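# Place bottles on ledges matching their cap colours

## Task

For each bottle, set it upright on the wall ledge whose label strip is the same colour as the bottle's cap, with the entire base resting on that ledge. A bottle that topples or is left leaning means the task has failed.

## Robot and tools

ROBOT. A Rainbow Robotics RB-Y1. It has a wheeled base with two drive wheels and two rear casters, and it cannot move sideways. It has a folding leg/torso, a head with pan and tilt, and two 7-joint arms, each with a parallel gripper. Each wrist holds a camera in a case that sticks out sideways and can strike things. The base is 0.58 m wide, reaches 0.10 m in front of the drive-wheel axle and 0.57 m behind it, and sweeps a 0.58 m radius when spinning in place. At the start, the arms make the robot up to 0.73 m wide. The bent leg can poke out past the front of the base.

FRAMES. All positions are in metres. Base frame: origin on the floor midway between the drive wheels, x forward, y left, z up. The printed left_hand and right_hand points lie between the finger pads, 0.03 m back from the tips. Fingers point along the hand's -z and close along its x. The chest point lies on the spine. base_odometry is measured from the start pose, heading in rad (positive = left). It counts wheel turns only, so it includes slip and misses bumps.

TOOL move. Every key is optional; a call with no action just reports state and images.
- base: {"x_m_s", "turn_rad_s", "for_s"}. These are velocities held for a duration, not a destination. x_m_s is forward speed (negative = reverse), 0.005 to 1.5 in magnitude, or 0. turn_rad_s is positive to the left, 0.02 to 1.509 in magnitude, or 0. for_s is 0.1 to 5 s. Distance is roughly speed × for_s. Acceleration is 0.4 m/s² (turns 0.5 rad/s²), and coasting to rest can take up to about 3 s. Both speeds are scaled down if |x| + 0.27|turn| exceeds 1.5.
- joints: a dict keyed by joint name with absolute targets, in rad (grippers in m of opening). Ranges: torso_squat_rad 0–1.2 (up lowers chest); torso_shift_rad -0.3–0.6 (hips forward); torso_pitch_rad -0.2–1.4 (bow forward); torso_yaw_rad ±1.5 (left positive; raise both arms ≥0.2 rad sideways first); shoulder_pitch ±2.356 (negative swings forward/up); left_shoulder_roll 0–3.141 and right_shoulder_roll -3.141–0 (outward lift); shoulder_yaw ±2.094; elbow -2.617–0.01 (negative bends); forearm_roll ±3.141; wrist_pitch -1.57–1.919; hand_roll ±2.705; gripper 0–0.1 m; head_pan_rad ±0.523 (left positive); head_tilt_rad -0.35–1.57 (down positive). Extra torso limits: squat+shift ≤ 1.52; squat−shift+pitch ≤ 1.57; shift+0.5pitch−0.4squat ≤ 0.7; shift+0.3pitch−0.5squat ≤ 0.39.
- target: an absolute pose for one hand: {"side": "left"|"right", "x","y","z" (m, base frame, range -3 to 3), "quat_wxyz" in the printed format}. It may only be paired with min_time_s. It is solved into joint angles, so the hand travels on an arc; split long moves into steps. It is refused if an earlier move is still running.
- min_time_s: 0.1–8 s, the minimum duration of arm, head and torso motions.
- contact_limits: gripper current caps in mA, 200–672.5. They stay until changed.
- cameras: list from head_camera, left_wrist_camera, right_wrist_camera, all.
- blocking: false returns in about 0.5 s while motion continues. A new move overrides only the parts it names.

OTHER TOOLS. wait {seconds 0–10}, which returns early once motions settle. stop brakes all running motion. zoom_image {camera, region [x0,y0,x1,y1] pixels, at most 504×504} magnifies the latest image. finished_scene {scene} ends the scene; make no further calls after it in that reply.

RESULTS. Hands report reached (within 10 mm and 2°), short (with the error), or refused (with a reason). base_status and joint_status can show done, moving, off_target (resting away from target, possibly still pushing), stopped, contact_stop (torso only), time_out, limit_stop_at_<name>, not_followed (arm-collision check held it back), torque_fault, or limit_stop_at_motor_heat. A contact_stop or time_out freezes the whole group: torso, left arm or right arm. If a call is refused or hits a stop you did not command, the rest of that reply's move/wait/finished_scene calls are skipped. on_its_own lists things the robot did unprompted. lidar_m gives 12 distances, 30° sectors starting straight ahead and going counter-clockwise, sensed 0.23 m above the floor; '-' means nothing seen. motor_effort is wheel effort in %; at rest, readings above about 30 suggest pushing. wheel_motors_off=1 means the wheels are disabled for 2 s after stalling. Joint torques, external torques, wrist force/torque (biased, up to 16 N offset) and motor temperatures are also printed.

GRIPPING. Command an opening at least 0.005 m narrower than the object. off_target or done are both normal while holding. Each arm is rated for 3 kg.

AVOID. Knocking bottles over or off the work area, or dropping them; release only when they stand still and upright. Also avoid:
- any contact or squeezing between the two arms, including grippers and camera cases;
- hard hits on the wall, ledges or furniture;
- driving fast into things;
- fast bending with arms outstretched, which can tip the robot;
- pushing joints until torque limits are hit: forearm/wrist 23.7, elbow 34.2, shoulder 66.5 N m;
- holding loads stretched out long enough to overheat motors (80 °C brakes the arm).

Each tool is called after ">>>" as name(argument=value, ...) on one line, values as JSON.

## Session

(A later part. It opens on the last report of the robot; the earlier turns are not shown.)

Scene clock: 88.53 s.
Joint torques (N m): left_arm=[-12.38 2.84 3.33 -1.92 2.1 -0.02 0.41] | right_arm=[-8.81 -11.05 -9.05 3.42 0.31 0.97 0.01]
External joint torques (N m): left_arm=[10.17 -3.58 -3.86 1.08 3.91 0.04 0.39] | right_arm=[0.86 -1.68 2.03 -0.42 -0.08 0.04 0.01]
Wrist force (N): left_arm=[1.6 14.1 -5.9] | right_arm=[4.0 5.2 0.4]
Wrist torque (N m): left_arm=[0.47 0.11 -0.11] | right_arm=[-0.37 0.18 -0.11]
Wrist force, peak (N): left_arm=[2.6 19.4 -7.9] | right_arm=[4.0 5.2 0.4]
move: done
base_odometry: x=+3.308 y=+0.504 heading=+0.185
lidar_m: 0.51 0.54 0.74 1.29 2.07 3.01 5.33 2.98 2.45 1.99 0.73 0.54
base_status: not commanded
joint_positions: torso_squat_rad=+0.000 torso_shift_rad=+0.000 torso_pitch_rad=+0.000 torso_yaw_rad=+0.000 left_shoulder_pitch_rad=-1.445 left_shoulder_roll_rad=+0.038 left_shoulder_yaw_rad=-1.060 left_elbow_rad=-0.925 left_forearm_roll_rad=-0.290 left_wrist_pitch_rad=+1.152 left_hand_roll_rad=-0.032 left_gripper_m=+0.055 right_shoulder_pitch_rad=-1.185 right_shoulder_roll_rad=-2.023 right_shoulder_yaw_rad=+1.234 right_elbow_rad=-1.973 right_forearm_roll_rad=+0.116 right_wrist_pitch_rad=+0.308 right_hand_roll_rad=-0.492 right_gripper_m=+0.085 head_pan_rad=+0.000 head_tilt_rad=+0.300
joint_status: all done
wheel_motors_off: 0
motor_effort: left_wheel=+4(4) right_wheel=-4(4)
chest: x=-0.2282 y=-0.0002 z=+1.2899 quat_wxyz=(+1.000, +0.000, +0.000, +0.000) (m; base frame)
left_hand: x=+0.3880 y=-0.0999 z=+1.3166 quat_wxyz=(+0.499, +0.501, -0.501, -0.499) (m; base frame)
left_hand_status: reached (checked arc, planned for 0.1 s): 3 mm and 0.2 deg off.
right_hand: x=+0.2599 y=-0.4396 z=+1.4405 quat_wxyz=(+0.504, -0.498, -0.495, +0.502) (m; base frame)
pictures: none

>>> move(joints={"left_gripper_m": 0.074})

>>> move(target={"side": "left", "x": 0.25, "y": -0.09, "z": 1.335, "quat_wxyz": [0.5, 0.5, -0.5, -0.5]}, cameras=["left_wrist_camera"])

>>> move(target={"side": "left", "x": 0.215, "y": 0.15, "z": 1.38, "quat_wxyz": [0.5, 0.5, -0.5, -0.5]})

>>> move(target={"side": "left", "x": 0.27, "y": 0.375, "z": 1.437, "quat_wxyz": [0.5, 0.5, -0.5, -0.5]}, cameras=["head_camera", "left_wrist_camera"])

>>> zoom_image(camera="left_wrist_camera", region=[170, 20, 470, 320])

Scene clock: 89.83 s.
Joint torques (N m): left_arm=[-22.43 6.05 5.18 -2.23 -1.41 0.04 0.38] | right_arm=[-8.93 -10.16 -8.94 3.53 0.27 1.03 0.04]
External joint torques (N m): left_arm=[0.1 -0.33 -2 0.79 0.39 0.1 0.37] | right_arm=[0.74 -0.79 2.15 -0.31 -0.12 0.1 0.05]
Wrist force (N): left_arm=[1.0 -4.6 0.7] | right_arm=[4.0 4.9 0.6]
Wrist torque (N m): left_arm=[0.14 0.13 -0.10] | right_arm=[-0.29 0.16 -0.10]
Wrist force, peak (N): left_arm=[1.5 14.2 -5.8] | right_arm=[3.8 5.5 -0.4]
move: done
base_odometry: x=+3.308 y=+0.504 heading=+0.185
lidar_m: 0.51 0.53 0.74 1.30 2.06 3.01 5.33 2.99 2.45 1.99 0.74 0.53
base_status: not commanded
joint_positions: torso_squat_rad=+0.000 torso_shift_rad=+0.000 torso_pitch_rad=+0.000 torso_yaw_rad=+0.000 left_shoulder_pitch_rad=-1.443 left_shoulder_roll_rad=+0.038 left_shoulder_yaw_rad=-1.060 left_elbow_rad=-0.925 left_forearm_roll_rad=-0.289 left_wrist_pitch_rad=+1.152 left_hand_roll_rad=-0.032 left_gripper_m=+0.074 right_shoulder_pitch_rad=-1.185 right_shoulder_roll_rad=-2.023 right_shoulder_yaw_rad=+1.234 right_elbow_rad=-1.973 right_forearm_roll_rad=+0.116 right_wrist_pitch_rad=+0.308 right_hand_roll_rad=-0.492 right_gripper_m=+0.085 head_pan_rad=+0.000 head_tilt_rad=+0.300
joint_status: all done
wheel_motors_off: 0
motor_effort: left_wheel=+4(4) right_wheel=-2(4)
chest: x=-0.2281 y=-0.0002 z=+1.2899 quat_wxyz=(+1.000, +0.000, +0.000, +0.000) (m; base frame)
left_hand: x=+0.3880 y=-0.0999 z=+1.3146 quat_wxyz=(+0.500, +0.500, -0.500, -0.500) (m; base frame)
right_hand: x=+0.2600 y=-0.4396 z=+1.4404 quat_wxyz=(+0.504, -0.498, -0.495, +0.503) (m; base frame)
pictures: none

Scene clock: 91.40 s.
Joint torques (N m): left_arm=[-18.77 4.38 8.42 -3.69 -1.93 -0.8 0.33] | right_arm=[-8.98 -10.59 -9.24 3.37 0.24 0.91 0.23]
External joint torques (N m): left_arm=[-0.6 1.24 -1.42 -0.51 0.04 -0.37 0.31] | right_arm=[0.69 -1.22 1.85 -0.47 -0.15 -0.02 0.24]
Wrist force (N): left_arm=[0.6 -4.7 0.8] | right_arm=[3.7 5.0 -0.2]
Wrist torque (N m): left_arm=[0.13 0.09 0.01] | right_arm=[-0.33 0.16 -0.10]
Wrist force, peak (N): left_arm=[3.1 11.4 -1.0] | right_arm=[4.4 5.1 0.5]
move: done
base_odometry: x=+3.308 y=+0.504 heading=+0.185
lidar_m: 0.51 0.53 0.74 1.30 2.06 3.00 5.33 2.99 2.46 1.99 0.74 0.53
base_status: not commanded
joint_positions: torso_squat_rad=+0.000 torso_shift_rad=+0.000 torso_pitch_rad=+0.000 torso_yaw_rad=+0.000 left_shoulder_pitch_rad=-1.305 left_shoulder_roll_rad=+0.151 left_shoulder_yaw_rad=-1.081 left_elbow_rad=-1.692 left_forearm_roll_rad=-0.332 left_wrist_pitch_rad=+1.732 left_hand_roll_rad=-0.213 left_gripper_m=+0.074 right_shoulder_pitch_rad=-1.185 right_shoulder_roll_rad=-2.023 right_shoulder_yaw_rad=+1.234 right_elbow_rad=-1.973 right_forearm_roll_rad=+0.116 right_wrist_pitch_rad=+0.308 right_hand_roll_rad=-0.492 right_gripper_m=+0.085 head_pan_rad=+0.000 head_tilt_rad=+0.300
joint_status: all done
wheel_motors_off: 0
motor_effort: left_wheel=+3(4) right_wheel=-4(4)
chest: x=-0.2280 y=-0.0002 z=+1.2899 quat_wxyz=(+1.000, +0.000, +0.000, +0.000) (m; base frame)
left_hand: x=+0.2510 y=-0.0903 z=+1.3349 quat_wxyz=(+0.501, +0.501, -0.499, -0.499) (m; base frame)
left_hand_status: reached (checked arc, planned for 1.0 s): 1 mm and 0.2 deg off.
right_hand: x=+0.2601 y=-0.4396 z=+1.4404 quat_wxyz=(+0.505, -0.498, -0.495, +0.503) (m; base frame)
pictures: left_wrist_camera
camera_calibration:
left_wrist_camera: T_world_to_cam=[[-0.0327492, -0.999453, -0.00465162, -0.0768834], [-0.466648, 0.0194061, -0.88423, 1.32655], [0.883837, -0.0267872, -0.467028, 0.473477], [0, 0, 0, 1]] pos_world=[0.198035, -0.0899012, 1.39374]

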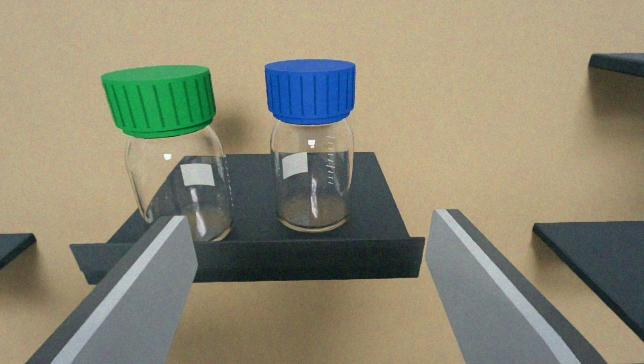

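Scene clock: 92.97 s.
Joint torques (N m): left_arm=[-16.12 6.82 9.33 -1.62 -2 -0.78 0.11] | right_arm=[-8.41 -10.99 -8.9 3.42 0.37 0.77 0.22]
External joint torques (N m): left_arm=[-1.21 0.37 0.26 -0.39 -0.06 -0.17 0.09] | right_arm=[1.26 -1.62 2.19 -0.42 -0.02 -0.16 0.23]
Wrist force (N): left_arm=[0.8 -4.3 0.8] | right_arm=[3.3 4.5 0.9]
Wrist torque (N m): left_arm=[0.10 0.11 0.04] | right_arm=[-0.23 0.10 -0.13]
Wrist force, peak (N): left_arm=[1.3 -5.3 0.4] | right_arm=[4.0 5.6 0.4]
move: done
base_odometry: x=+3.308 y=+0.504 heading=+0.185
lidar_m: 0.51 0.54 0.74 1.30 2.06 3.00 5.32 2.99 2.45 1.99 0.74 0.53
base_status: not commanded
joint_positions: torso_squat_rad=+0.000 torso_shift_rad=+0.000 torso_pitch_rad=+0.000 torso_yaw_rad=+0.000 left_shoulder_pitch_rad=-0.933 left_shoulder_roll_rad=+0.967 left_shoulder_yaw_rad=-0.734 left_elbow_rad=-2.515 left_forearm_roll_rad=-0.054 left_wrist_pitch_rad=+1.659 left_hand_roll_rad=-0.306 left_gripper_m=+0.074 right_shoulder_pitch_rad=-1.185 right_shoulder_roll_rad=-2.023 right_shoulder_yaw_rad=+1.234 right_elbow_rad=-1.973 right_forearm_roll_rad=+0.116 right_wrist_pitch_rad=+0.308 right_hand_roll_rad=-0.492 right_gripper_m=+0.085 head_pan_rad=+0.000 head_tilt_rad=+0.300
joint_status: all done
wheel_motors_off: 0
motor_effort: left_wheel=+4(4) right_wheel=-4(4)
chest: x=-0.2280 y=-0.0002 z=+1.2899 quat_wxyz=(+1.000, +0.000, +0.000, +0.000) (m; base frame)
left_hand: x=+0.2150 y=+0.1501 z=+1.3801 quat_wxyz=(+0.500, +0.500, -0.500, -0.500) (m; base frame)
left_hand_status: reached (checked arc, planned for 1.0 s): 0 mm and 0.1 deg off.
right_hand: x=+0.2601 y=-0.4396 z=+1.4404 quat_wxyz=(+0.505, -0.498, -0.495, +0.503) (m; base frame)
pictures: none

Scene clock: 94.40 s.
Joint torques (N m): left_arm=[-11.7 14.75 11.12 3.45 -0.97 0.68 0] | right_arm=[-8.57 -10.54 -8.44 3.7 0.18 0.81 0.23]
External joint torques (N m): left_arm=[-0.39 0.24 -0.27 0.11 0 0.29 -0.02] | right_arm=[1.1 -1.16 2.65 -0.14 -0.21 -0.12 0.24]
Wrist force (N): left_arm=[1.0 -4.4 0.9] | right_arm=[3.5 4.8 0.5]
Wrist torque (N m): left_arm=[0.10 0.11 -0.10] | right_arm=[-0.30 0.13 -0.11]
Wrist force, peak (N): left_arm=[1.2 -5.2 1.2] | right_arm=[3.6 5.4 0.2]
move: done
base_odometry: x=+3.308 y=+0.504 heading=+0.185
lidar_m: 0.51 0.53 0.74 1.30 2.07 3.01 5.33 2.99 2.45 1.99 0.73 0.54
base_status: not commanded
joint_positions: torso_squat_rad=+0.000 torso_shift_rad=+0.000 torso_pitch_rad=+0.000 torso_yaw_rad=+0.000 left_shoulder_pitch_rad=-0.254 left_shoulder_roll_rad=+1.877 left_shoulder_yaw_rad=-0.188 left_elbow_rad=-2.113 left_forearm_roll_rad=+0.131 left_wrist_pitch_rad=+0.558 left_hand_roll_rad=+0.195 left_gripper_m=+0.074 right_shoulder_pitch_rad=-1.185 right_shoulder_roll_rad=-2.023 right_shoulder_yaw_rad=+1.234 right_elbow_rad=-1.973 right_forearm_roll_rad=+0.116 right_wrist_pitch_rad=+0.308 right_hand_roll_rad=-0.492 right_gripper_m=+0.085 head_pan_rad=+0.000 head_tilt_rad=+0.300
joint_status: all done
wheel_motors_off: 0
motor_effort: left_wheel=+3(4) right_wheel=-3(5)
chest: x=-0.2280 y=-0.0002 z=+1.2899 quat_wxyz=(+1.000, +0.000, +0.000, +0.000) (m; base frame)
left_hand: x=+0.2701 y=+0.3747 z=+1.4371 quat_wxyz=(+0.501, +0.500, -0.498, -0.500) (m; base frame)
left_hand_status: reached (checked arc, planned for 1.1 s): 0 mm and 0.2 deg off.
right_hand: x=+0.2601 y=-0.4396 z=+1.4403 quat_wxyz=(+0.505, -0.498, -0.495, +0.503) (m; base frame)
pictures: head_camera, left_wrist_camera
camera_calibration:
head_camera: T_world_to_cam=[[-0.0291533, -0.999325, 0.0223469, -0.0348111], [-0.260338, -0.0139938, -0.965416, 1.44326], [0.965077, -0.0339628, -0.259755, 0.528955], [0, 0, 0, 1]] pos_world=[-0.135761, 0.00337392, 1.53152]
left_wrist_camera: T_world_to_cam=[[-0.0336423, -0.999416, -0.00601214, 0.391191], [-0.469194, 0.0211049, -0.882843, 1.41482], [0.882454, -0.02688, -0.46963, 0.520891], [0, 0, 0, 1]] pos_world=[0.217322, 0.375105, 1.49604]

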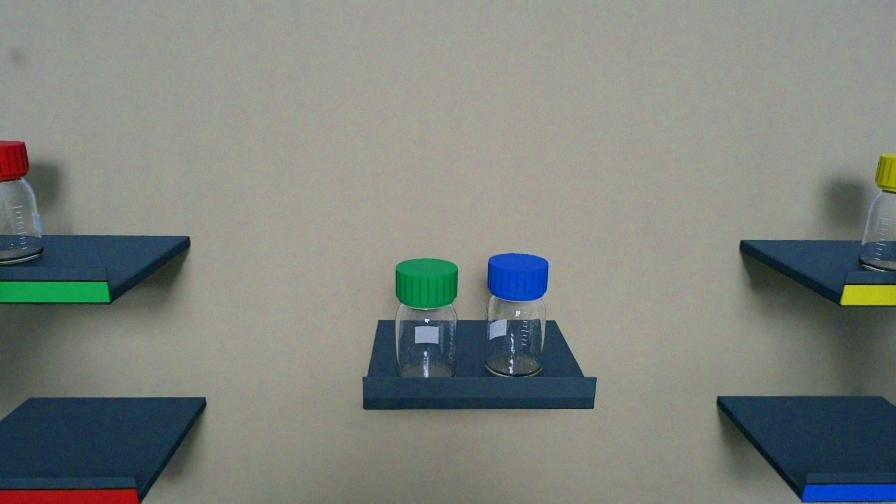

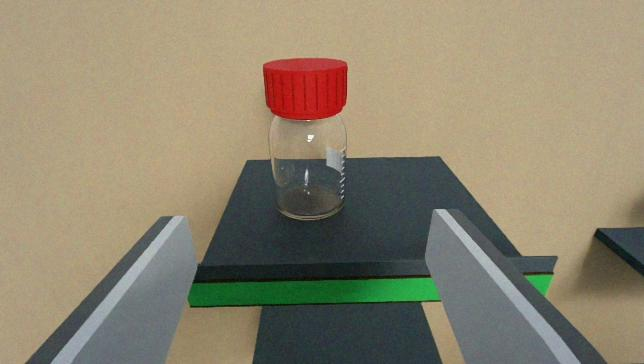

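Scaled by 1.680 from the camera's 644x364 image, which has a finer 1265x715 frame.

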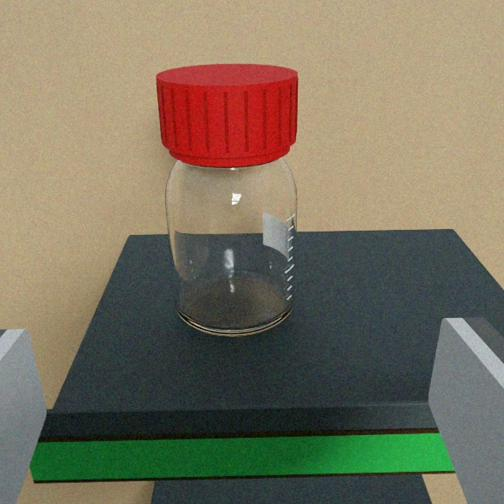

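>>> move(target={"side": "left", "x": 0.438, "y": 0.379, "z": 1.42, "quat_wxyz": [0.5, 0.5, -0.5, -0.5]})

>>> move(joints={"left_gripper_m": 0.04}, cameras=["left_wrist_camera"])

>>> move(target={"side": "left", "x": 0.438, "y": 0.379, "z": 1.457, "quat_wxyz": [0.5, 0.5, -0.5, -0.5]})

>>> move(target={"side": "left", "x": 0.25, "y": 0.36, "z": 1.45, "quat_wxyz": [0.5, 0.5, -0.5, -0.5]})

>>> move(target={"side": "left", "x": 0.255, "y": 0.345, "z": 1.262, "quat_wxyz": [0.5, 0.5, -0.5, -0.5]}, cameras=["head_camera", "left_wrist_camera"])

Scene clock: 97.60 s.
Joint torques (N m): left_arm=[0.94 0.81 -7.45 -0.66 0.85 4.09 -0.86] | right_arm=[-8.99 -10.71 -9.07 3.7 0.33 0.95 0.07]
External joint torques (N m): left_arm=[22.49 -12.33 -18.27 1.84 1.3 5.43 -0.87] | right_arm=[0.68 -1.37 2.02 -0.14 -0.06 0.01 0.08]
Wrist force (N): left_arm=[-5.3 30.8 4.5] | right_arm=[3.5 5.0 0.6]
Wrist torque (N m): left_arm=[0.81 0.12 1.37] | right_arm=[-0.27 0.12 -0.18]
Wrist force, peak (N): left_arm=[3.0 38.9 2.2] | right_arm=[3.9 5.3 0.4]
move: done
base_odometry: x=+3.308 y=+0.504 heading=+0.185
lidar_m: 0.51 0.54 0.74 1.29 2.06 3.00 5.32 2.98 2.46 1.99 0.73 0.53
base_status: not commanded
joint_positions: torso_squat_rad=+0.000 torso_shift_rad=-0.001 torso_pitch_rad=-0.002 torso_yaw_rad=+0.000 left_shoulder_pitch_rad=-1.036 left_shoulder_roll_rad=+1.149 left_shoulder_yaw_rad=-0.611 left_elbow_rad=-1.266 left_forearm_roll_rad=+0.525 left_wrist_pitch_rad=+0.405 left_hand_roll_rad=-0.761 left_gripper_m=+0.074 right_shoulder_pitch_rad=-1.185 right_shoulder_roll_rad=-2.023 right_shoulder_yaw_rad=+1.234 right_elbow_rad=-1.973 right_forearm_roll_rad=+0.116 right_wrist_pitch_rad=+0.308 right_hand_roll_rad=-0.492 right_gripper_m=+0.085 head_pan_rad=+0.000 head_tilt_rad=+0.300
joint_status: all done
wheel_motors_off: 0
motor_effort: left_wheel=+7(18) right_wheel=-5(5)
chest: x=-0.2290 y=-0.0004 z=+1.2899 quat_wxyz=(+1.000, +0.001, -0.001, +0.000) (m; base frame)
left_hand: x=+0.4357 y=+0.3794 z=+1.4287 quat_wxyz=(+0.497, +0.505, -0.504, -0.494) (m; base frame)
left_hand_status: reached (checked arc, planned for 1.1 s): 9 mm and 1.0 deg off.
right_hand: x=+0.2589 y=-0.4398 z=+1.4409 quat_wxyz=(+0.504, -0.498, -0.495, +0.502) (m; base frame)
pictures: none

Scene clock: 98.47 s.
Joint torques (N m): left_arm=[2.08 4.05 -7.76 1.67 1.05 4.72 -0.87] | right_arm=[-9.15 -10.48 -9.29 3.73 0.36 0.89 0.12]
External joint torques (N m): left_arm=[23.64 -9.09 -18.58 4.17 1.5 6.12 -0.88] | right_arm=[0.52 -1.14 1.8 -0.1 -0.03 -0.04 0.13]
Wrist force (N): left_arm=[-1.3 29.8 2.0] | right_arm=[3.0 4.6 0.8]
Wrist torque (N m): left_arm=[0.87 0.18 0.91] | right_arm=[-0.32 0.05 -0.15]
Wrist force, peak (N): left_arm=[-3.2 31.6 4.1] | right_arm=[4.1 5.7 0.4]
move: done
base_odometry: x=+3.308 y=+0.504 heading=+0.185
lidar_m: 0.51 0.53 0.74 1.30 2.07 3.01 5.33 2.98 2.45 1.98 0.74 0.54
base_status: not commanded
joint_positions: torso_squat_rad=+0.000 torso_shift_rad=-0.001 torso_pitch_rad=-0.002 torso_yaw_rad=+0.000 left_shoulder_pitch_rad=-1.037 left_shoulder_roll_rad=+1.148 left_shoulder_yaw_rad=-0.611 left_elbow_rad=-1.267 left_forearm_roll_rad=+0.525 left_wrist_pitch_rad=+0.405 left_hand_roll_rad=-0.761 left_gripper_m=+0.040 right_shoulder_pitch_rad=-1.185 right_shoulder_roll_rad=-2.023 right_shoulder_yaw_rad=+1.234 right_elbow_rad=-1.973 right_forearm_roll_rad=+0.116 right_wrist_pitch_rad=+0.308 right_hand_roll_rad=-0.492 right_gripper_m=+0.085 head_pan_rad=+0.000 head_tilt_rad=+0.300
joint_status: all done
wheel_motors_off: 0
motor_effort: left_wheel=+7(8) right_wheel=-4(5)
chest: x=-0.2290 y=-0.0006 z=+1.2899 quat_wxyz=(+1.000, +0.001, -0.001, +0.000) (m; base frame)
left_hand: x=+0.4359 y=+0.3784 z=+1.4288 quat_wxyz=(+0.496, +0.505, -0.504, -0.495) (m; base frame)
right_hand: x=+0.2589 y=-0.4400 z=+1.4408 quat_wxyz=(+0.504, -0.498, -0.495, +0.502) (m; base frame)
pictures: left_wrist_camera
camera_calibration:
left_wrist_camera: T_world_to_cam=[[-0.0337399, -0.999421, -0.00445162, 0.398278], [-0.451333, 0.0192106, -0.892149, 1.49141], [0.891718, -0.0280919, -0.451719, 0.341639], [0, 0, 0, 1]] pos_world=[0.381916, 0.378994, 1.48666]

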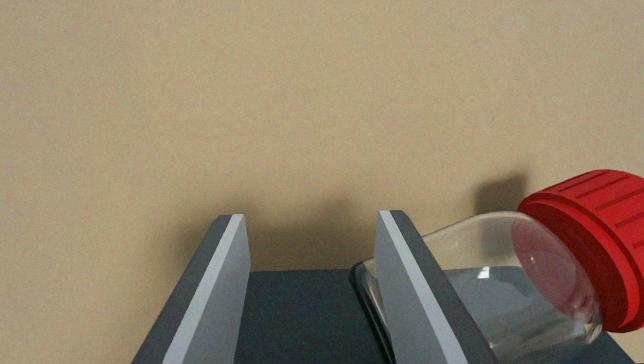

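Scene clock: 99.87 s.
Joint torques (N m): left_arm=[-21.8 13.04 8.75 -1.32 -0.7 -1.44 0.34] | right_arm=[-8.88 -11.04 -9.11 3.71 0.36 0.73 0]
External joint torques (N m): left_arm=[-0.05 0.7 -1.84 0.67 -0.27 0.1 0.33] | right_arm=[0.79 -1.67 1.98 -0.13 -0.03 -0.21 0.01]
Wrist force (N): left_arm=[0.9 -5.9 1.0] | right_arm=[3.7 4.7 -0.2]
Wrist torque (N m): left_arm=[0.31 0.12 0.04] | right_arm=[-0.28 0.14 -0.14]
Wrist force, peak (N): left_arm=[-0.2 31.1 1.9] | right_arm=[4.3 5.1 -0.1]
move: done
base_odometry: x=+3.308 y=+0.504 heading=+0.185
lidar_m: 0.51 0.53 0.74 1.29 2.06 3.00 5.33 2.99 2.46 1.98 0.74 0.53
base_status: not commanded
joint_positions: torso_squat_rad=+0.000 torso_shift_rad=+0.000 torso_pitch_rad=+0.000 torso_yaw_rad=+0.000 left_shoulder_pitch_rad=-1.147 left_shoulder_roll_rad=+1.174 left_shoulder_yaw_rad=-0.677 left_elbow_rad=-1.216 left_forearm_roll_rad=+0.677 left_wrist_pitch_rad=+0.431 left_hand_roll_rad=-0.861 left_gripper_m=+0.040 right_shoulder_pitch_rad=-1.185 right_shoulder_roll_rad=-2.023 right_shoulder_yaw_rad=+1.234 right_elbow_rad=-1.973 right_forearm_roll_rad=+0.116 right_wrist_pitch_rad=+0.308 right_hand_roll_rad=-0.492 right_gripper_m=+0.085 head_pan_rad=+0.000 head_tilt_rad=+0.300
joint_status: all done
wheel_motors_off: 0
motor_effort: left_wheel=+3(7) right_wheel=-3(4)
chest: x=-0.2281 y=-0.0002 z=+1.2899 quat_wxyz=(+1.000, +0.000, +0.000, +0.000) (m; base frame)
left_hand: x=+0.4388 y=+0.3795 z=+1.4566 quat_wxyz=(+0.500, +0.501, -0.500, -0.498) (m; base frame)
left_hand_status: reached (checked arc, planned for 0.4 s): 1 mm and 0.3 deg off.
right_hand: x=+0.2600 y=-0.4396 z=+1.4403 quat_wxyz=(+0.505, -0.498, -0.495, +0.503) (m; base frame)
pictures: none

Scene clock: 101.47 s.
Joint torques (N m): left_arm=[-10.71 12.92 11.88 4.1 -0.83 0.44 -0.03] | right_arm=[-9.42 -10.56 -9.06 3.62 0.2 0.74 0.2]
External joint torques (N m): left_arm=[-0.52 0.63 1.25 -0.2 0.19 -0.1 -0.05] | right_arm=[0.24 -1.18 2.03 -0.22 -0.19 -0.2 0.21]
Wrist force (N): left_arm=[0.6 -6.2 0.6] | right_arm=[3.8 4.5 0.6]
Wrist torque (N m): left_arm=[0.33 0.07 -0.09] | right_arm=[-0.26 0.17 -0.15]
Wrist force, peak (N): left_arm=[0.5 -7.6 1.2] | right_arm=[4.7 5.1 0.1]
move: done
base_odometry: x=+3.308 y=+0.504 heading=+0.185
lidar_m: 0.51 0.54 0.74 1.29 2.07 3.00 5.33 2.99 2.45 1.99 0.74 0.53
base_status: not commanded
joint_positions: torso_squat_rad=+0.000 torso_shift_rad=+0.000 torso_pitch_rad=+0.000 torso_yaw_rad=+0.000 left_shoulder_pitch_rad=-0.726 left_shoulder_roll_rad=+1.989 left_shoulder_yaw_rad=-0.644 left_elbow_rad=-2.207 left_forearm_roll_rad=+0.160 left_wrist_pitch_rad=+0.595 left_hand_roll_rad=+0.271 left_gripper_m=+0.040 right_shoulder_pitch_rad=-1.185 right_shoulder_roll_rad=-2.023 right_shoulder_yaw_rad=+1.234 right_elbow_rad=-1.973 right_forearm_roll_rad=+0.116 right_wrist_pitch_rad=+0.308 right_hand_roll_rad=-0.492 right_gripper_m=+0.085 head_pan_rad=+0.000 head_tilt_rad=+0.300
joint_status: all done
wheel_motors_off: 0
motor_effort: left_wheel=+4(4) right_wheel=-2(5)
chest: x=-0.2281 y=-0.0002 z=+1.2899 quat_wxyz=(+1.000, +0.000, +0.000, +0.000) (m; base frame)
left_hand: x=+0.2499 y=+0.3596 z=+1.4501 quat_wxyz=(+0.502, +0.499, -0.497, -0.502) (m; base frame)
left_hand_status: reached (checked arc, planned for 1.1 s): 0 mm and 0.5 deg off.
right_hand: x=+0.2601 y=-0.4396 z=+1.4403 quat_wxyz=(+0.505, -0.498, -0.495, +0.503) (m; base frame)
pictures: none

Scene clock: 102.90 s.
Joint torques (N m): left_arm=[-13.5 15.76 11.36 -0.51 -1.09 0.9 0.07] | right_arm=[-9.21 -11.04 -9.05 3.69 0.35 0.91 0.13]
External joint torques (N m): left_arm=[-1.51 1.98 0.63 0.67 0.2 -0.15 0.06] | right_arm=[0.46 -1.67 2.04 -0.15 -0.04 -0.02 0.13]
Wrist force (N): left_arm=[1.0 -6.4 1.2] | right_arm=[3.4 4.8 0.2]
Wrist torque (N m): left_arm=[0.34 0.10 -0.08] | right_arm=[-0.33 0.07 -0.18]
Wrist force, peak (N): left_arm=[1.1 -8.1 1.1] | right_arm=[4.2 5.0 0.6]
move: done
base_odometry: x=+3.308 y=+0.504 heading=+0.185
lidar_m: 0.51 0.54 0.74 1.30 2.06 3.01 5.33 2.99 2.46 1.99 0.74 0.53
base_status: not commanded
joint_positions: torso_squat_rad=+0.000 torso_shift_rad=+0.000 torso_pitch_rad=+0.000 torso_yaw_rad=+0.000 left_shoulder_pitch_rad=-0.474 left_shoulder_roll_rad=+1.590 left_shoulder_yaw_rad=-0.911 left_elbow_rad=-2.179 left_forearm_roll_rad=-0.608 left_wrist_pitch_rad=+0.872 left_hand_roll_rad=+0.548 left_gripper_m=+0.040 right_shoulder_pitch_rad=-1.185 right_shoulder_roll_rad=-2.023 right_shoulder_yaw_rad=+1.234 right_elbow_rad=-1.973 right_forearm_roll_rad=+0.116 right_wrist_pitch_rad=+0.308 right_hand_roll_rad=-0.492 right_gripper_m=+0.085 head_pan_rad=+0.000 head_tilt_rad=+0.300
joint_status: all done
wheel_motors_off: 0
motor_effort: left_wheel=+4(4) right_wheel=-4(5)
chest: x=-0.2280 y=-0.0002 z=+1.2899 quat_wxyz=(+1.000, +0.000, +0.000, +0.000) (m; base frame)
left_hand: x=+0.2549 y=+0.3449 z=+1.2619 quat_wxyz=(+0.500, +0.500, -0.500, -0.500) (m; base frame)
left_hand_status: reached (checked arc, planned for 0.8 s): 0 mm and 0.0 deg off.
right_hand: x=+0.2601 y=-0.4396 z=+1.4403 quat_wxyz=(+0.505, -0.498, -0.495, +0.503) (m; base frame)
pictures: head_camera, left_wrist_camera
camera_calibration:
head_camera: T_world_to_cam=[[-0.0291533, -0.999325, 0.0223469, -0.034911], [-0.260338, -0.0139938, -0.965416, 1.44326], [0.965077, -0.0339628, -0.259755, 0.528952], [0, 0, 0, 1]] pos_world=[-0.135761, 0.00327392, 1.53152]
left_wrist_camera: T_world_to_cam=[[-0.0358038, -0.999346, -0.00505157, 0.359177], [-0.467486, 0.0212159, -0.883746, 1.25432], [0.883275, -0.0292799, -0.46794, 0.449694], [0, 0, 0, 1]] pos_world=[0.202032, 0.345498, 1.32074]

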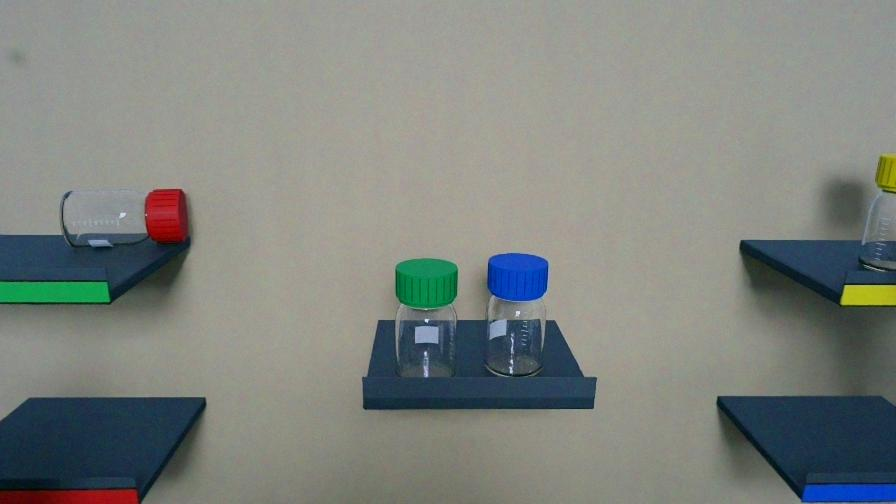

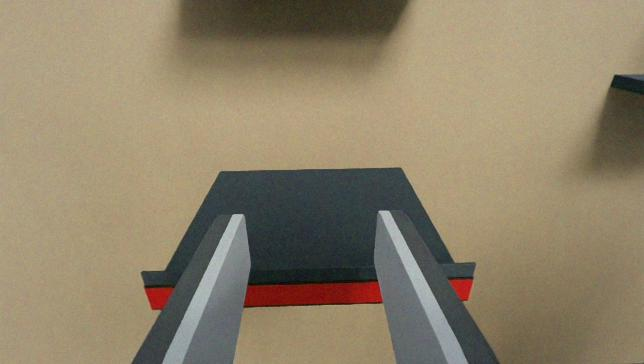

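>>> move(target={"side": "left", "x": 0.235, "y": 0.33, "z": 1.50, "quat_wxyz": [0.5, 0.5, -0.5, -0.5]}, cameras=["head_camera", "left_wrist_camera"])

>>> zoom_image(camera="left_wrist_camera", region=[140, 100, 500, 364])

>>> zoom_image(camera="head_camera", region=[0, 160, 220, 320])

Scene clock: 107.37 s.
Joint torques (N m): left_arm=[-8.84 11.05 8.44 4.94 -1.39 0.08 0.58] | right_arm=[-8.71 -10.69 -9.22 3.71 0.17 0.74 0.19]
External joint torques (N m): left_arm=[0.77 0.02 -1.63 -0.23 -0.21 0.02 0.56] | right_arm=[0.96 -1.31 1.87 -0.13 -0.22 -0.19 0.2]
Wrist force (N): left_arm=[0.5 -6.0 0.8] | right_arm=[3.1 4.5 0.7]
Wrist torque (N m): left_arm=[0.31 0.05 0.03] | right_arm=[-0.24 0.08 -0.13]
Wrist force, peak (N): left_arm=[0.1 -8.6 1.0] | right_arm=[4.4 4.8 0.4]
move: done
base_odometry: x=+3.308 y=+0.504 heading=+0.185
lidar_m: 0.51 0.53 0.74 1.29 2.07 3.00 5.33 2.98 2.46 1.99 0.74 0.54
base_status: not commanded
joint_positions: torso_squat_rad=+0.000 torso_shift_rad=+0.000 torso_pitch_rad=+0.000 torso_yaw_rad=+0.000 left_shoulder_pitch_rad=-0.783 left_shoulder_roll_rad=+1.991 left_shoulder_yaw_rad=-0.480 left_elbow_rad=-2.242 left_forearm_roll_rad=+0.481 left_wrist_pitch_rad=+0.673 left_hand_roll_rad=+0.029 left_gripper_m=+0.040 right_shoulder_pitch_rad=-1.185 right_shoulder_roll_rad=-2.023 right_shoulder_yaw_rad=+1.234 right_elbow_rad=-1.973 right_forearm_roll_rad=+0.116 right_wrist_pitch_rad=+0.308 right_hand_roll_rad=-0.492 right_gripper_m=+0.085 head_pan_rad=+0.000 head_tilt_rad=+0.300
joint_status: all done
wheel_motors_off: 0
motor_effort: left_wheel=+4(5) right_wheel=-3(5)
chest: x=-0.2280 y=-0.0002 z=+1.2899 quat_wxyz=(+1.000, +0.000, +0.000, +0.000) (m; base frame)
left_hand: x=+0.2346 y=+0.3298 z=+1.4998 quat_wxyz=(+0.497, +0.500, -0.503, -0.500) (m; base frame)
left_hand_status: reached (checked arc, planned for 0.9 s): 1 mm and 0.5 deg off.
right_hand: x=+0.2601 y=-0.4396 z=+1.4403 quat_wxyz=(+0.505, -0.498, -0.495, +0.503) (m; base frame)
pictures: head_camera, left_wrist_camera
camera_calibration:
head_camera: T_world_to_cam=[[-0.0291533, -0.999325, 0.0223469, -0.034911], [-0.260338, -0.0139938, -0.965416, 1.44326], [0.965077, -0.0339628, -0.259755, 0.528952], [0, 0, 0, 1]] pos_world=[-0.135761, 0.00327392, 1.53152]
left_wrist_camera: T_world_to_cam=[[-0.0430533, -0.999061, -0.00482302, 0.345801], [-0.461048, 0.0241505, -0.887046, 1.45787], [0.88633, -0.0359666, -0.461655, 0.570517], [0, 0, 0, 1]] pos_world=[0.181369, 0.330788, 1.55825]

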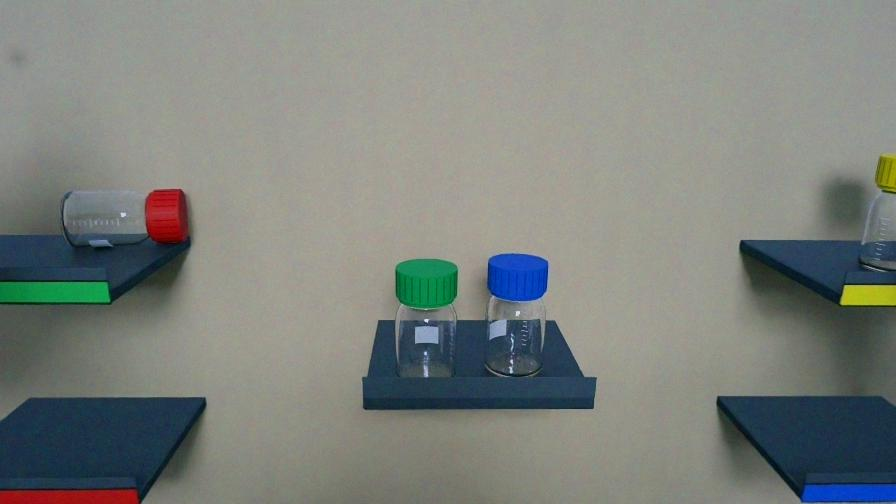

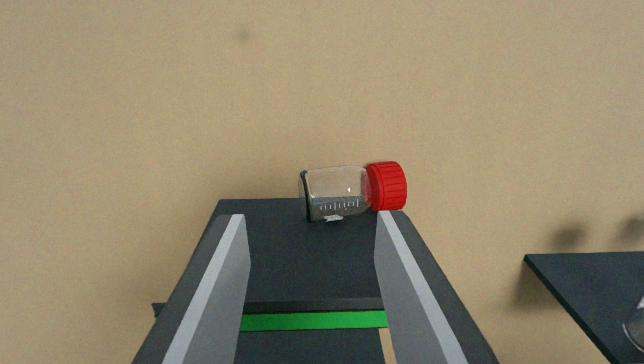

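Scaled by 1.400 from the camera's 644x364 image, which has a finer 1265x715 frame.

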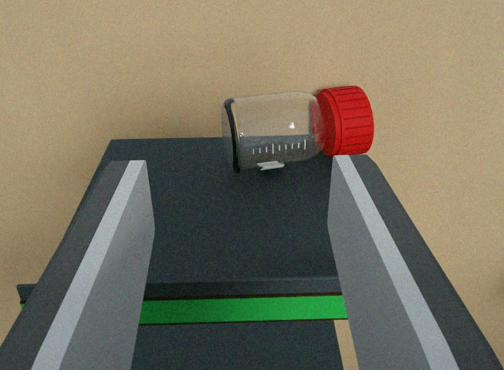

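Scaled by 2.291 from the camera's 896x504 image, which has a finer 1280x720 frame.

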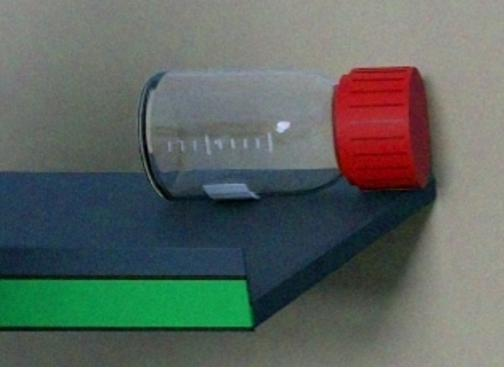

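>>> move(joints={"left_gripper_m": 0.0})

>>> move(target={"side": "left", "x": 0.34, "y": 0.395, "z": 1.46, "quat_wxyz": [0.561, 0.4305, -0.4305, -0.561]}, cameras=["left_wrist_camera"])

>>> zoom_image(camera="left_wrist_camera", region=[200, 60, 600, 364])

Scene clock: 125.13 s.
Joint torques (N m): left_arm=[-8.8 10.72 8.43 4.88 -1.45 0.18 0.64] | right_arm=[-9.07 -10.87 -8.98 3.69 0.24 0.92 0.41]
External joint torques (N m): left_arm=[0.81 -0.3 -1.63 -0.28 -0.28 0.12 0.63] | right_arm=[0.59 -1.49 2.11 -0.16 -0.15 -0.01 0.42]
Wrist force (N): left_arm=[0.6 -6.1 0.8] | right_arm=[2.6 4.8 0.7]
Wrist torque (N m): left_arm=[0.32 0.07 0.03] | right_arm=[-0.28 0.01 -0.15]
Wrist force, peak (N): left_arm=[1.0 -6.3 1.2] | right_arm=[4.2 5.3 1.3]
move: done
base_odometry: x=+3.308 y=+0.504 heading=+0.185
lidar_m: 0.51 0.53 0.74 1.30 2.06 3.00 5.33 2.98 2.46 1.98 0.73 0.54
base_status: not commanded
joint_positions: torso_squat_rad=+0.000 torso_shift_rad=+0.000 torso_pitch_rad=+0.000 torso_yaw_rad=+0.000 left_shoulder_pitch_rad=-0.783 left_shoulder_roll_rad=+1.991 left_shoulder_yaw_rad=-0.480 left_elbow_rad=-2.242 left_forearm_roll_rad=+0.481 left_wrist_pitch_rad=+0.673 left_hand_roll_rad=+0.029 left_gripper_m=+0.000 right_shoulder_pitch_rad=-1.185 right_shoulder_roll_rad=-2.023 right_shoulder_yaw_rad=+1.234 right_elbow_rad=-1.973 right_forearm_roll_rad=+0.116 right_wrist_pitch_rad=+0.308 right_hand_roll_rad=-0.492 right_gripper_m=+0.085 head_pan_rad=+0.000 head_tilt_rad=+0.300
joint_status: all done
wheel_motors_off: 0
motor_effort: left_wheel=+4(5) right_wheel=-4(5)
chest: x=-0.2280 y=-0.0002 z=+1.2899 quat_wxyz=(+1.000, +0.000, +0.000, +0.000) (m; base frame)
left_hand: x=+0.2346 y=+0.3298 z=+1.4998 quat_wxyz=(+0.497, +0.500, -0.503, -0.500) (m; base frame)
right_hand: x=+0.2601 y=-0.4396 z=+1.4403 quat_wxyz=(+0.505, -0.498, -0.495, +0.503) (m; base frame)
pictures: none

Scene clock: 126.47 s.
Joint torques (N m): left_arm=[-17.07 13.8 10.13 1.36 -0.93 -1.8 0.6] | right_arm=[-8.84 -10.84 -9 3.85 0.21 0.86 0.07]
External joint torques (N m): left_arm=[-0.66 1.35 -1.39 0.58 -0.27 -0.13 0.58] | right_arm=[0.83 -1.47 2.09 0.01 -0.18 -0.08 0.08]
Wrist force (N): left_arm=[0.9 -5.8 -0.8] | right_arm=[3.9 5.0 0.2]
Wrist torque (N m): left_arm=[0.29 0.12 0.03] | right_arm=[-0.35 0.17 -0.18]
Wrist force, peak (N): left_arm=[0.4 -6.9 1.1] | right_arm=[3.8 5.2 1.3]
move: done
base_odometry: x=+3.308 y=+0.504 heading=+0.185
lidar_m: 0.51 0.54 0.74 1.30 2.06 3.01 5.33 2.98 2.45 1.98 0.73 0.53
base_status: not commanded
joint_positions: torso_squat_rad=+0.000 torso_shift_rad=+0.000 torso_pitch_rad=+0.000 torso_yaw_rad=+0.000 left_shoulder_pitch_rad=-1.039 left_shoulder_roll_rad=+1.519 left_shoulder_yaw_rad=-0.557 left_elbow_rad=-1.603 left_forearm_roll_rad=+1.107 left_wrist_pitch_rad=+0.778 left_hand_roll_rad=-0.982 left_gripper_m=+0.000 right_shoulder_pitch_rad=-1.185 right_shoulder_roll_rad=-2.023 right_shoulder_yaw_rad=+1.234 right_elbow_rad=-1.973 right_forearm_roll_rad=+0.116 right_wrist_pitch_rad=+0.308 right_hand_roll_rad=-0.492 right_gripper_m=+0.085 head_pan_rad=+0.000 head_tilt_rad=+0.300
joint_status: all done
wheel_motors_off: 0
motor_effort: left_wheel=+4(5) right_wheel=-3(5)
chest: x=-0.2280 y=-0.0002 z=+1.2899 quat_wxyz=(+1.000, +0.000, +0.000, +0.000) (m; base frame)
left_hand: x=+0.3400 y=+0.3948 z=+1.4602 quat_wxyz=(+0.561, +0.431, -0.431, -0.561) (m; base frame)
left_hand_status: reached (checked arc, planned for 0.9 s): 0 mm and 0.1 deg off.
right_hand: x=+0.2602 y=-0.4396 z=+1.4402 quat_wxyz=(+0.505, -0.498, -0.495, +0.503) (m; base frame)
pictures: left_wrist_camera
camera_calibration:
left_wrist_camera: T_world_to_cam=[[-0.0361884, -0.999335, 0.00445268, 0.399324], [-0.678957, 0.0213169, -0.733868, 1.32132], [0.733285, -0.0295807, -0.679277, 0.828428], [0, 0, 0, 1]] pos_world=[0.3041, 0.395397, 1.53063]

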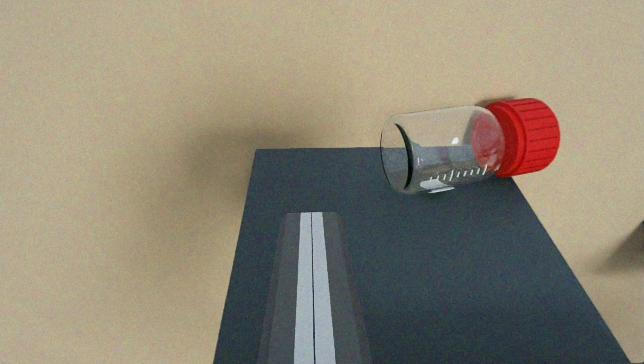

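Scaled by 1.260 from the camera's 644x364 image, which has a finer 1265x715 frame.

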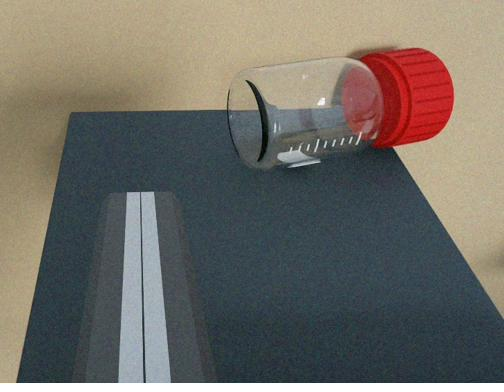

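>>> move(target={"side": "left", "x": 0.25, "y": 0.30, "z": 1.47, "quat_wxyz": [0.561, 0.4305, -0.4305, -0.561]})

>>> move(target={"side": "left", "x": 0.26, "y": 0.16, "z": 1.39, "quat_wxyz": [0.1225, 0.698, 0.1225, -0.698]}, cameras=["head_camera", "left_wrist_camera"])

>>> move(joints={"left_gripper_m": 0.08}, cameras=["left_wrist_camera"])

Scene clock: 131.20 s.
Joint torques (N m): left_arm=[-12.93 10.36 10.98 3.53 -1.35 -1.32 -0.15] | right_arm=[-9.06 -10.98 -8.91 3.74 0.17 0.93 0.25]
External joint torques (N m): left_arm=[-0.52 0.99 0.67 -0.27 0.06 -0.34 -0.17] | right_arm=[0.61 -1.6 2.18 -0.1 -0.22 0 0.26]
Wrist force (N): left_arm=[0.8 -5.6 -0.9] | right_arm=[3.9 4.7 0.2]
Wrist torque (N m): left_arm=[0.24 0.11 -0.10] | right_arm=[-0.30 0.16 -0.12]
Wrist force, peak (N): left_arm=[1.6 -6.7 -1.7] | right_arm=[4.0 5.5 -0.2]
move: done
base_odometry: x=+3.308 y=+0.504 heading=+0.185
lidar_m: 0.51 0.53 0.74 1.30 2.06 3.01 5.33 2.99 2.46 1.98 0.74 0.54
base_status: not commanded
joint_positions: torso_squat_rad=+0.000 torso_shift_rad=+0.000 torso_pitch_rad=+0.000 torso_yaw_rad=+0.000 left_shoulder_pitch_rad=-1.067 left_shoulder_roll_rad=+1.680 left_shoulder_yaw_rad=-0.510 left_elbow_rad=-2.134 left_forearm_roll_rad=+0.970 left_wrist_pitch_rad=+1.040 left_hand_roll_rad=-0.504 left_gripper_m=+0.000 right_shoulder_pitch_rad=-1.185 right_shoulder_roll_rad=-2.023 right_shoulder_yaw_rad=+1.234 right_elbow_rad=-1.973 right_forearm_roll_rad=+0.116 right_wrist_pitch_rad=+0.308 right_hand_roll_rad=-0.492 right_gripper_m=+0.085 head_pan_rad=+0.000 head_tilt_rad=+0.300
joint_status: all done
wheel_motors_off: 0
motor_effort: left_wheel=+4(5) right_wheel=-4(5)
chest: x=-0.2280 y=-0.0003 z=+1.2899 quat_wxyz=(+1.000, +0.000, +0.000, +0.000) (m; base frame)
left_hand: x=+0.2499 y=+0.3000 z=+1.4701 quat_wxyz=(+0.561, +0.430, -0.431, -0.561) (m; base frame)
left_hand_status: reached (checked arc, planned for 0.8 s): 0 mm and 0.0 deg off.
right_hand: x=+0.2601 y=-0.4396 z=+1.4402 quat_wxyz=(+0.505, -0.498, -0.495, +0.503) (m; base frame)
pictures: none

Scene clock: 132.67 s.
Joint torques (N m): left_arm=[-17.9 8.16 9.46 1.59 -1.55 0.19 0.54] | right_arm=[-8.9 -10.91 -9.07 3.55 0.24 0.87 0.09]
External joint torques (N m): left_arm=[0.19 1.57 -0.6 -0.24 0.38 -0.19 0.48] | right_arm=[0.77 -1.53 2.02 -0.29 -0.15 -0.06 0.1]
Wrist force (N): left_arm=[7.0 0.0 0.6] | right_arm=[3.9 4.4 -0.3]
Wrist torque (N m): left_arm=[0.00 0.44 -0.03] | right_arm=[-0.25 0.13 -0.18]
Wrist force, peak (N): left_arm=[8.1 -0.9 -0.5] | right_arm=[3.9 5.3 0.7]
move: done
base_odometry: x=+3.308 y=+0.504 heading=+0.185
lidar_m: 0.51 0.54 0.75 1.29 2.05 3.01 5.33 2.99 2.45 1.99 0.73 0.54
base_status: not commanded
joint_positions: torso_squat_rad=+0.000 torso_shift_rad=+0.000 torso_pitch_rad=+0.000 torso_yaw_rad=+0.000 left_shoulder_pitch_rad=-1.610 left_shoulder_roll_rad=+0.951 left_shoulder_yaw_rad=-1.357 left_elbow_rad=-2.172 left_forearm_roll_rad=+0.221 left_wrist_pitch_rad=+1.919 left_hand_roll_rad=-1.385 left_gripper_m=+0.000 right_shoulder_pitch_rad=-1.185 right_shoulder_roll_rad=-2.023 right_shoulder_yaw_rad=+1.234 right_elbow_rad=-1.973 right_forearm_roll_rad=+0.116 right_wrist_pitch_rad=+0.308 right_hand_roll_rad=-0.492 right_gripper_m=+0.085 head_pan_rad=+0.000 head_tilt_rad=+0.300
joint_status: all done
wheel_motors_off: 0
motor_effort: left_wheel=+4(5) right_wheel=-4(5)
chest: x=-0.2280 y=-0.0002 z=+1.2899 quat_wxyz=(+1.000, +0.000, +0.000, +0.000) (m; base frame)
left_hand: x=+0.2602 y=+0.1606 z=+1.3905 quat_wxyz=(+0.119, +0.697, +0.119, -0.697) (m; base frame)
left_hand_status: reached (checked arc, planned for 1.1 s): 1 mm and 0.6 deg off.
right_hand: x=+0.2601 y=-0.4396 z=+1.4403 quat_wxyz=(+0.505, -0.498, -0.495, +0.503) (m; base frame)
pictures: head_camera, left_wrist_camera
camera_calibration:
head_camera: T_world_to_cam=[[-0.0291501, -0.999325, 0.0223493, -0.0349113], [-0.260431, -0.0139937, -0.965391, 1.44324], [0.965052, -0.0339617, -0.259848, 0.528994], [0, 0, 0, 1]] pos_world=[-0.135661, 0.00327392, 1.53152]
left_wrist_camera: T_world_to_cam=[[-0.0365005, -0.00773886, -0.999304, 1.39929], [-0.733326, 0.679536, 0.021523, 0.0790418], [0.678896, 0.733601, -0.0304785, -0.177783], [0, 0, 0, 1]] pos_world=[0.229734, 0.0875389, 1.3912]

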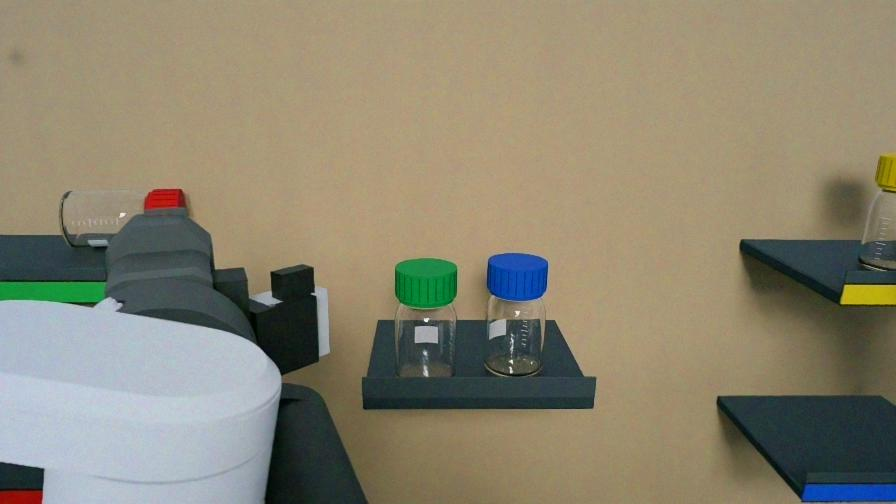

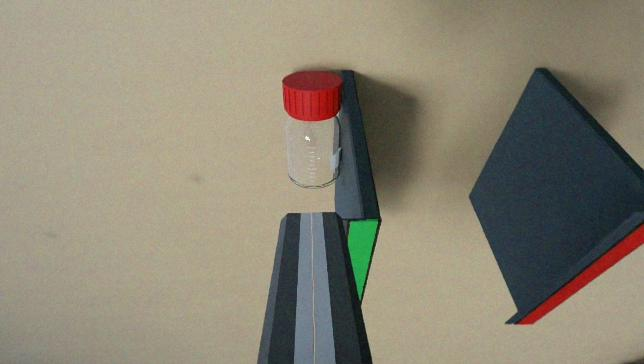

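Scene clock: 134.10 s.
Joint torques (N m): left_arm=[-17.81 8.73 9.42 1.7 -1.54 0.11 0.59] | right_arm=[-9.24 -10.82 -8.96 3.76 0.33 1.03 0.11]
External joint torques (N m): left_arm=[0.27 2.13 -0.64 -0.12 0.38 -0.27 0.53] | right_arm=[0.43 -1.44 2.13 -0.08 -0.06 0.1 0.11]
Wrist force (N): left_arm=[6.8 -0.2 0.9] | right_arm=[3.2 5.3 0.7]
Wrist torque (N m): left_arm=[0.02 0.42 -0.05] | right_arm=[-0.35 0.10 -0.10]
Wrist force, peak (N): left_arm=[7.3 -0.2 0.4] | right_arm=[4.0 5.3 0.2]
move: done
base_odometry: x=+3.308 y=+0.504 heading=+0.185
lidar_m: 0.51 0.53 0.74 1.30 2.06 3.00 5.33 2.99 2.45 1.98 0.74 0.53
base_status: not commanded
joint_positions: torso_squat_rad=+0.000 torso_shift_rad=+0.000 torso_pitch_rad=+0.000 torso_yaw_rad=+0.000 left_shoulder_pitch_rad=-1.610 left_shoulder_roll_rad=+0.951 left_shoulder_yaw_rad=-1.357 left_elbow_rad=-2.172 left_forearm_roll_rad=+0.221 left_wrist_pitch_rad=+1.919 left_hand_roll_rad=-1.385 left_gripper_m=+0.080 right_shoulder_pitch_rad=-1.185 right_shoulder_roll_rad=-2.023 right_shoulder_yaw_rad=+1.234 right_elbow_rad=-1.973 right_forearm_roll_rad=+0.116 right_wrist_pitch_rad=+0.308 right_hand_roll_rad=-0.492 right_gripper_m=+0.085 head_pan_rad=+0.000 head_tilt_rad=+0.300
joint_status: all done
wheel_motors_off: 0
motor_effort: left_wheel=+4(5) right_wheel=-3(5)
chest: x=-0.2280 y=-0.0002 z=+1.2899 quat_wxyz=(+1.000, +0.000, +0.000, +0.000) (m; base frame)
left_hand: x=+0.2602 y=+0.1606 z=+1.3905 quat_wxyz=(+0.119, +0.697, +0.119, -0.697) (m; base frame)
right_hand: x=+0.2601 y=-0.4396 z=+1.4403 quat_wxyz=(+0.505, -0.498, -0.495, +0.503) (m; base frame)
pictures: left_wrist_camera
camera_calibration:
left_wrist_camera: T_world_to_cam=[[-0.0365005, -0.00773886, -0.999304, 1.39929], [-0.733326, 0.679536, 0.021523, 0.0790418], [0.678896, 0.733601, -0.0304785, -0.177783], [0, 0, 0, 1]] pos_world=[0.229734, 0.0875389, 1.3912]

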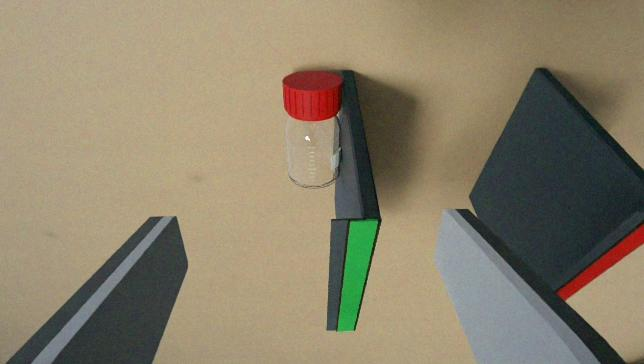

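>>> zoom_image(camera="left_wrist_camera", region=[240, 50, 420, 240])

Scaled by 2.653 from the camera's 644x364 image, which has a finer 1265x715 frame.

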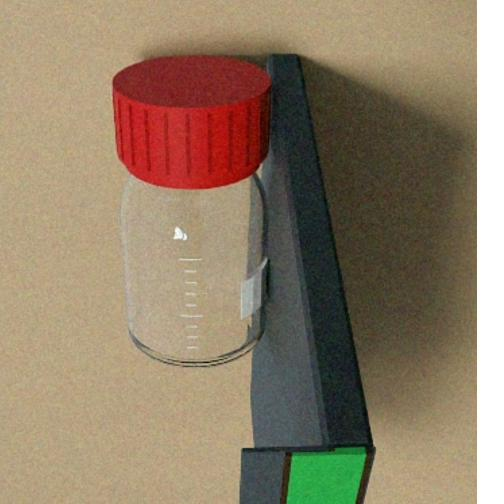

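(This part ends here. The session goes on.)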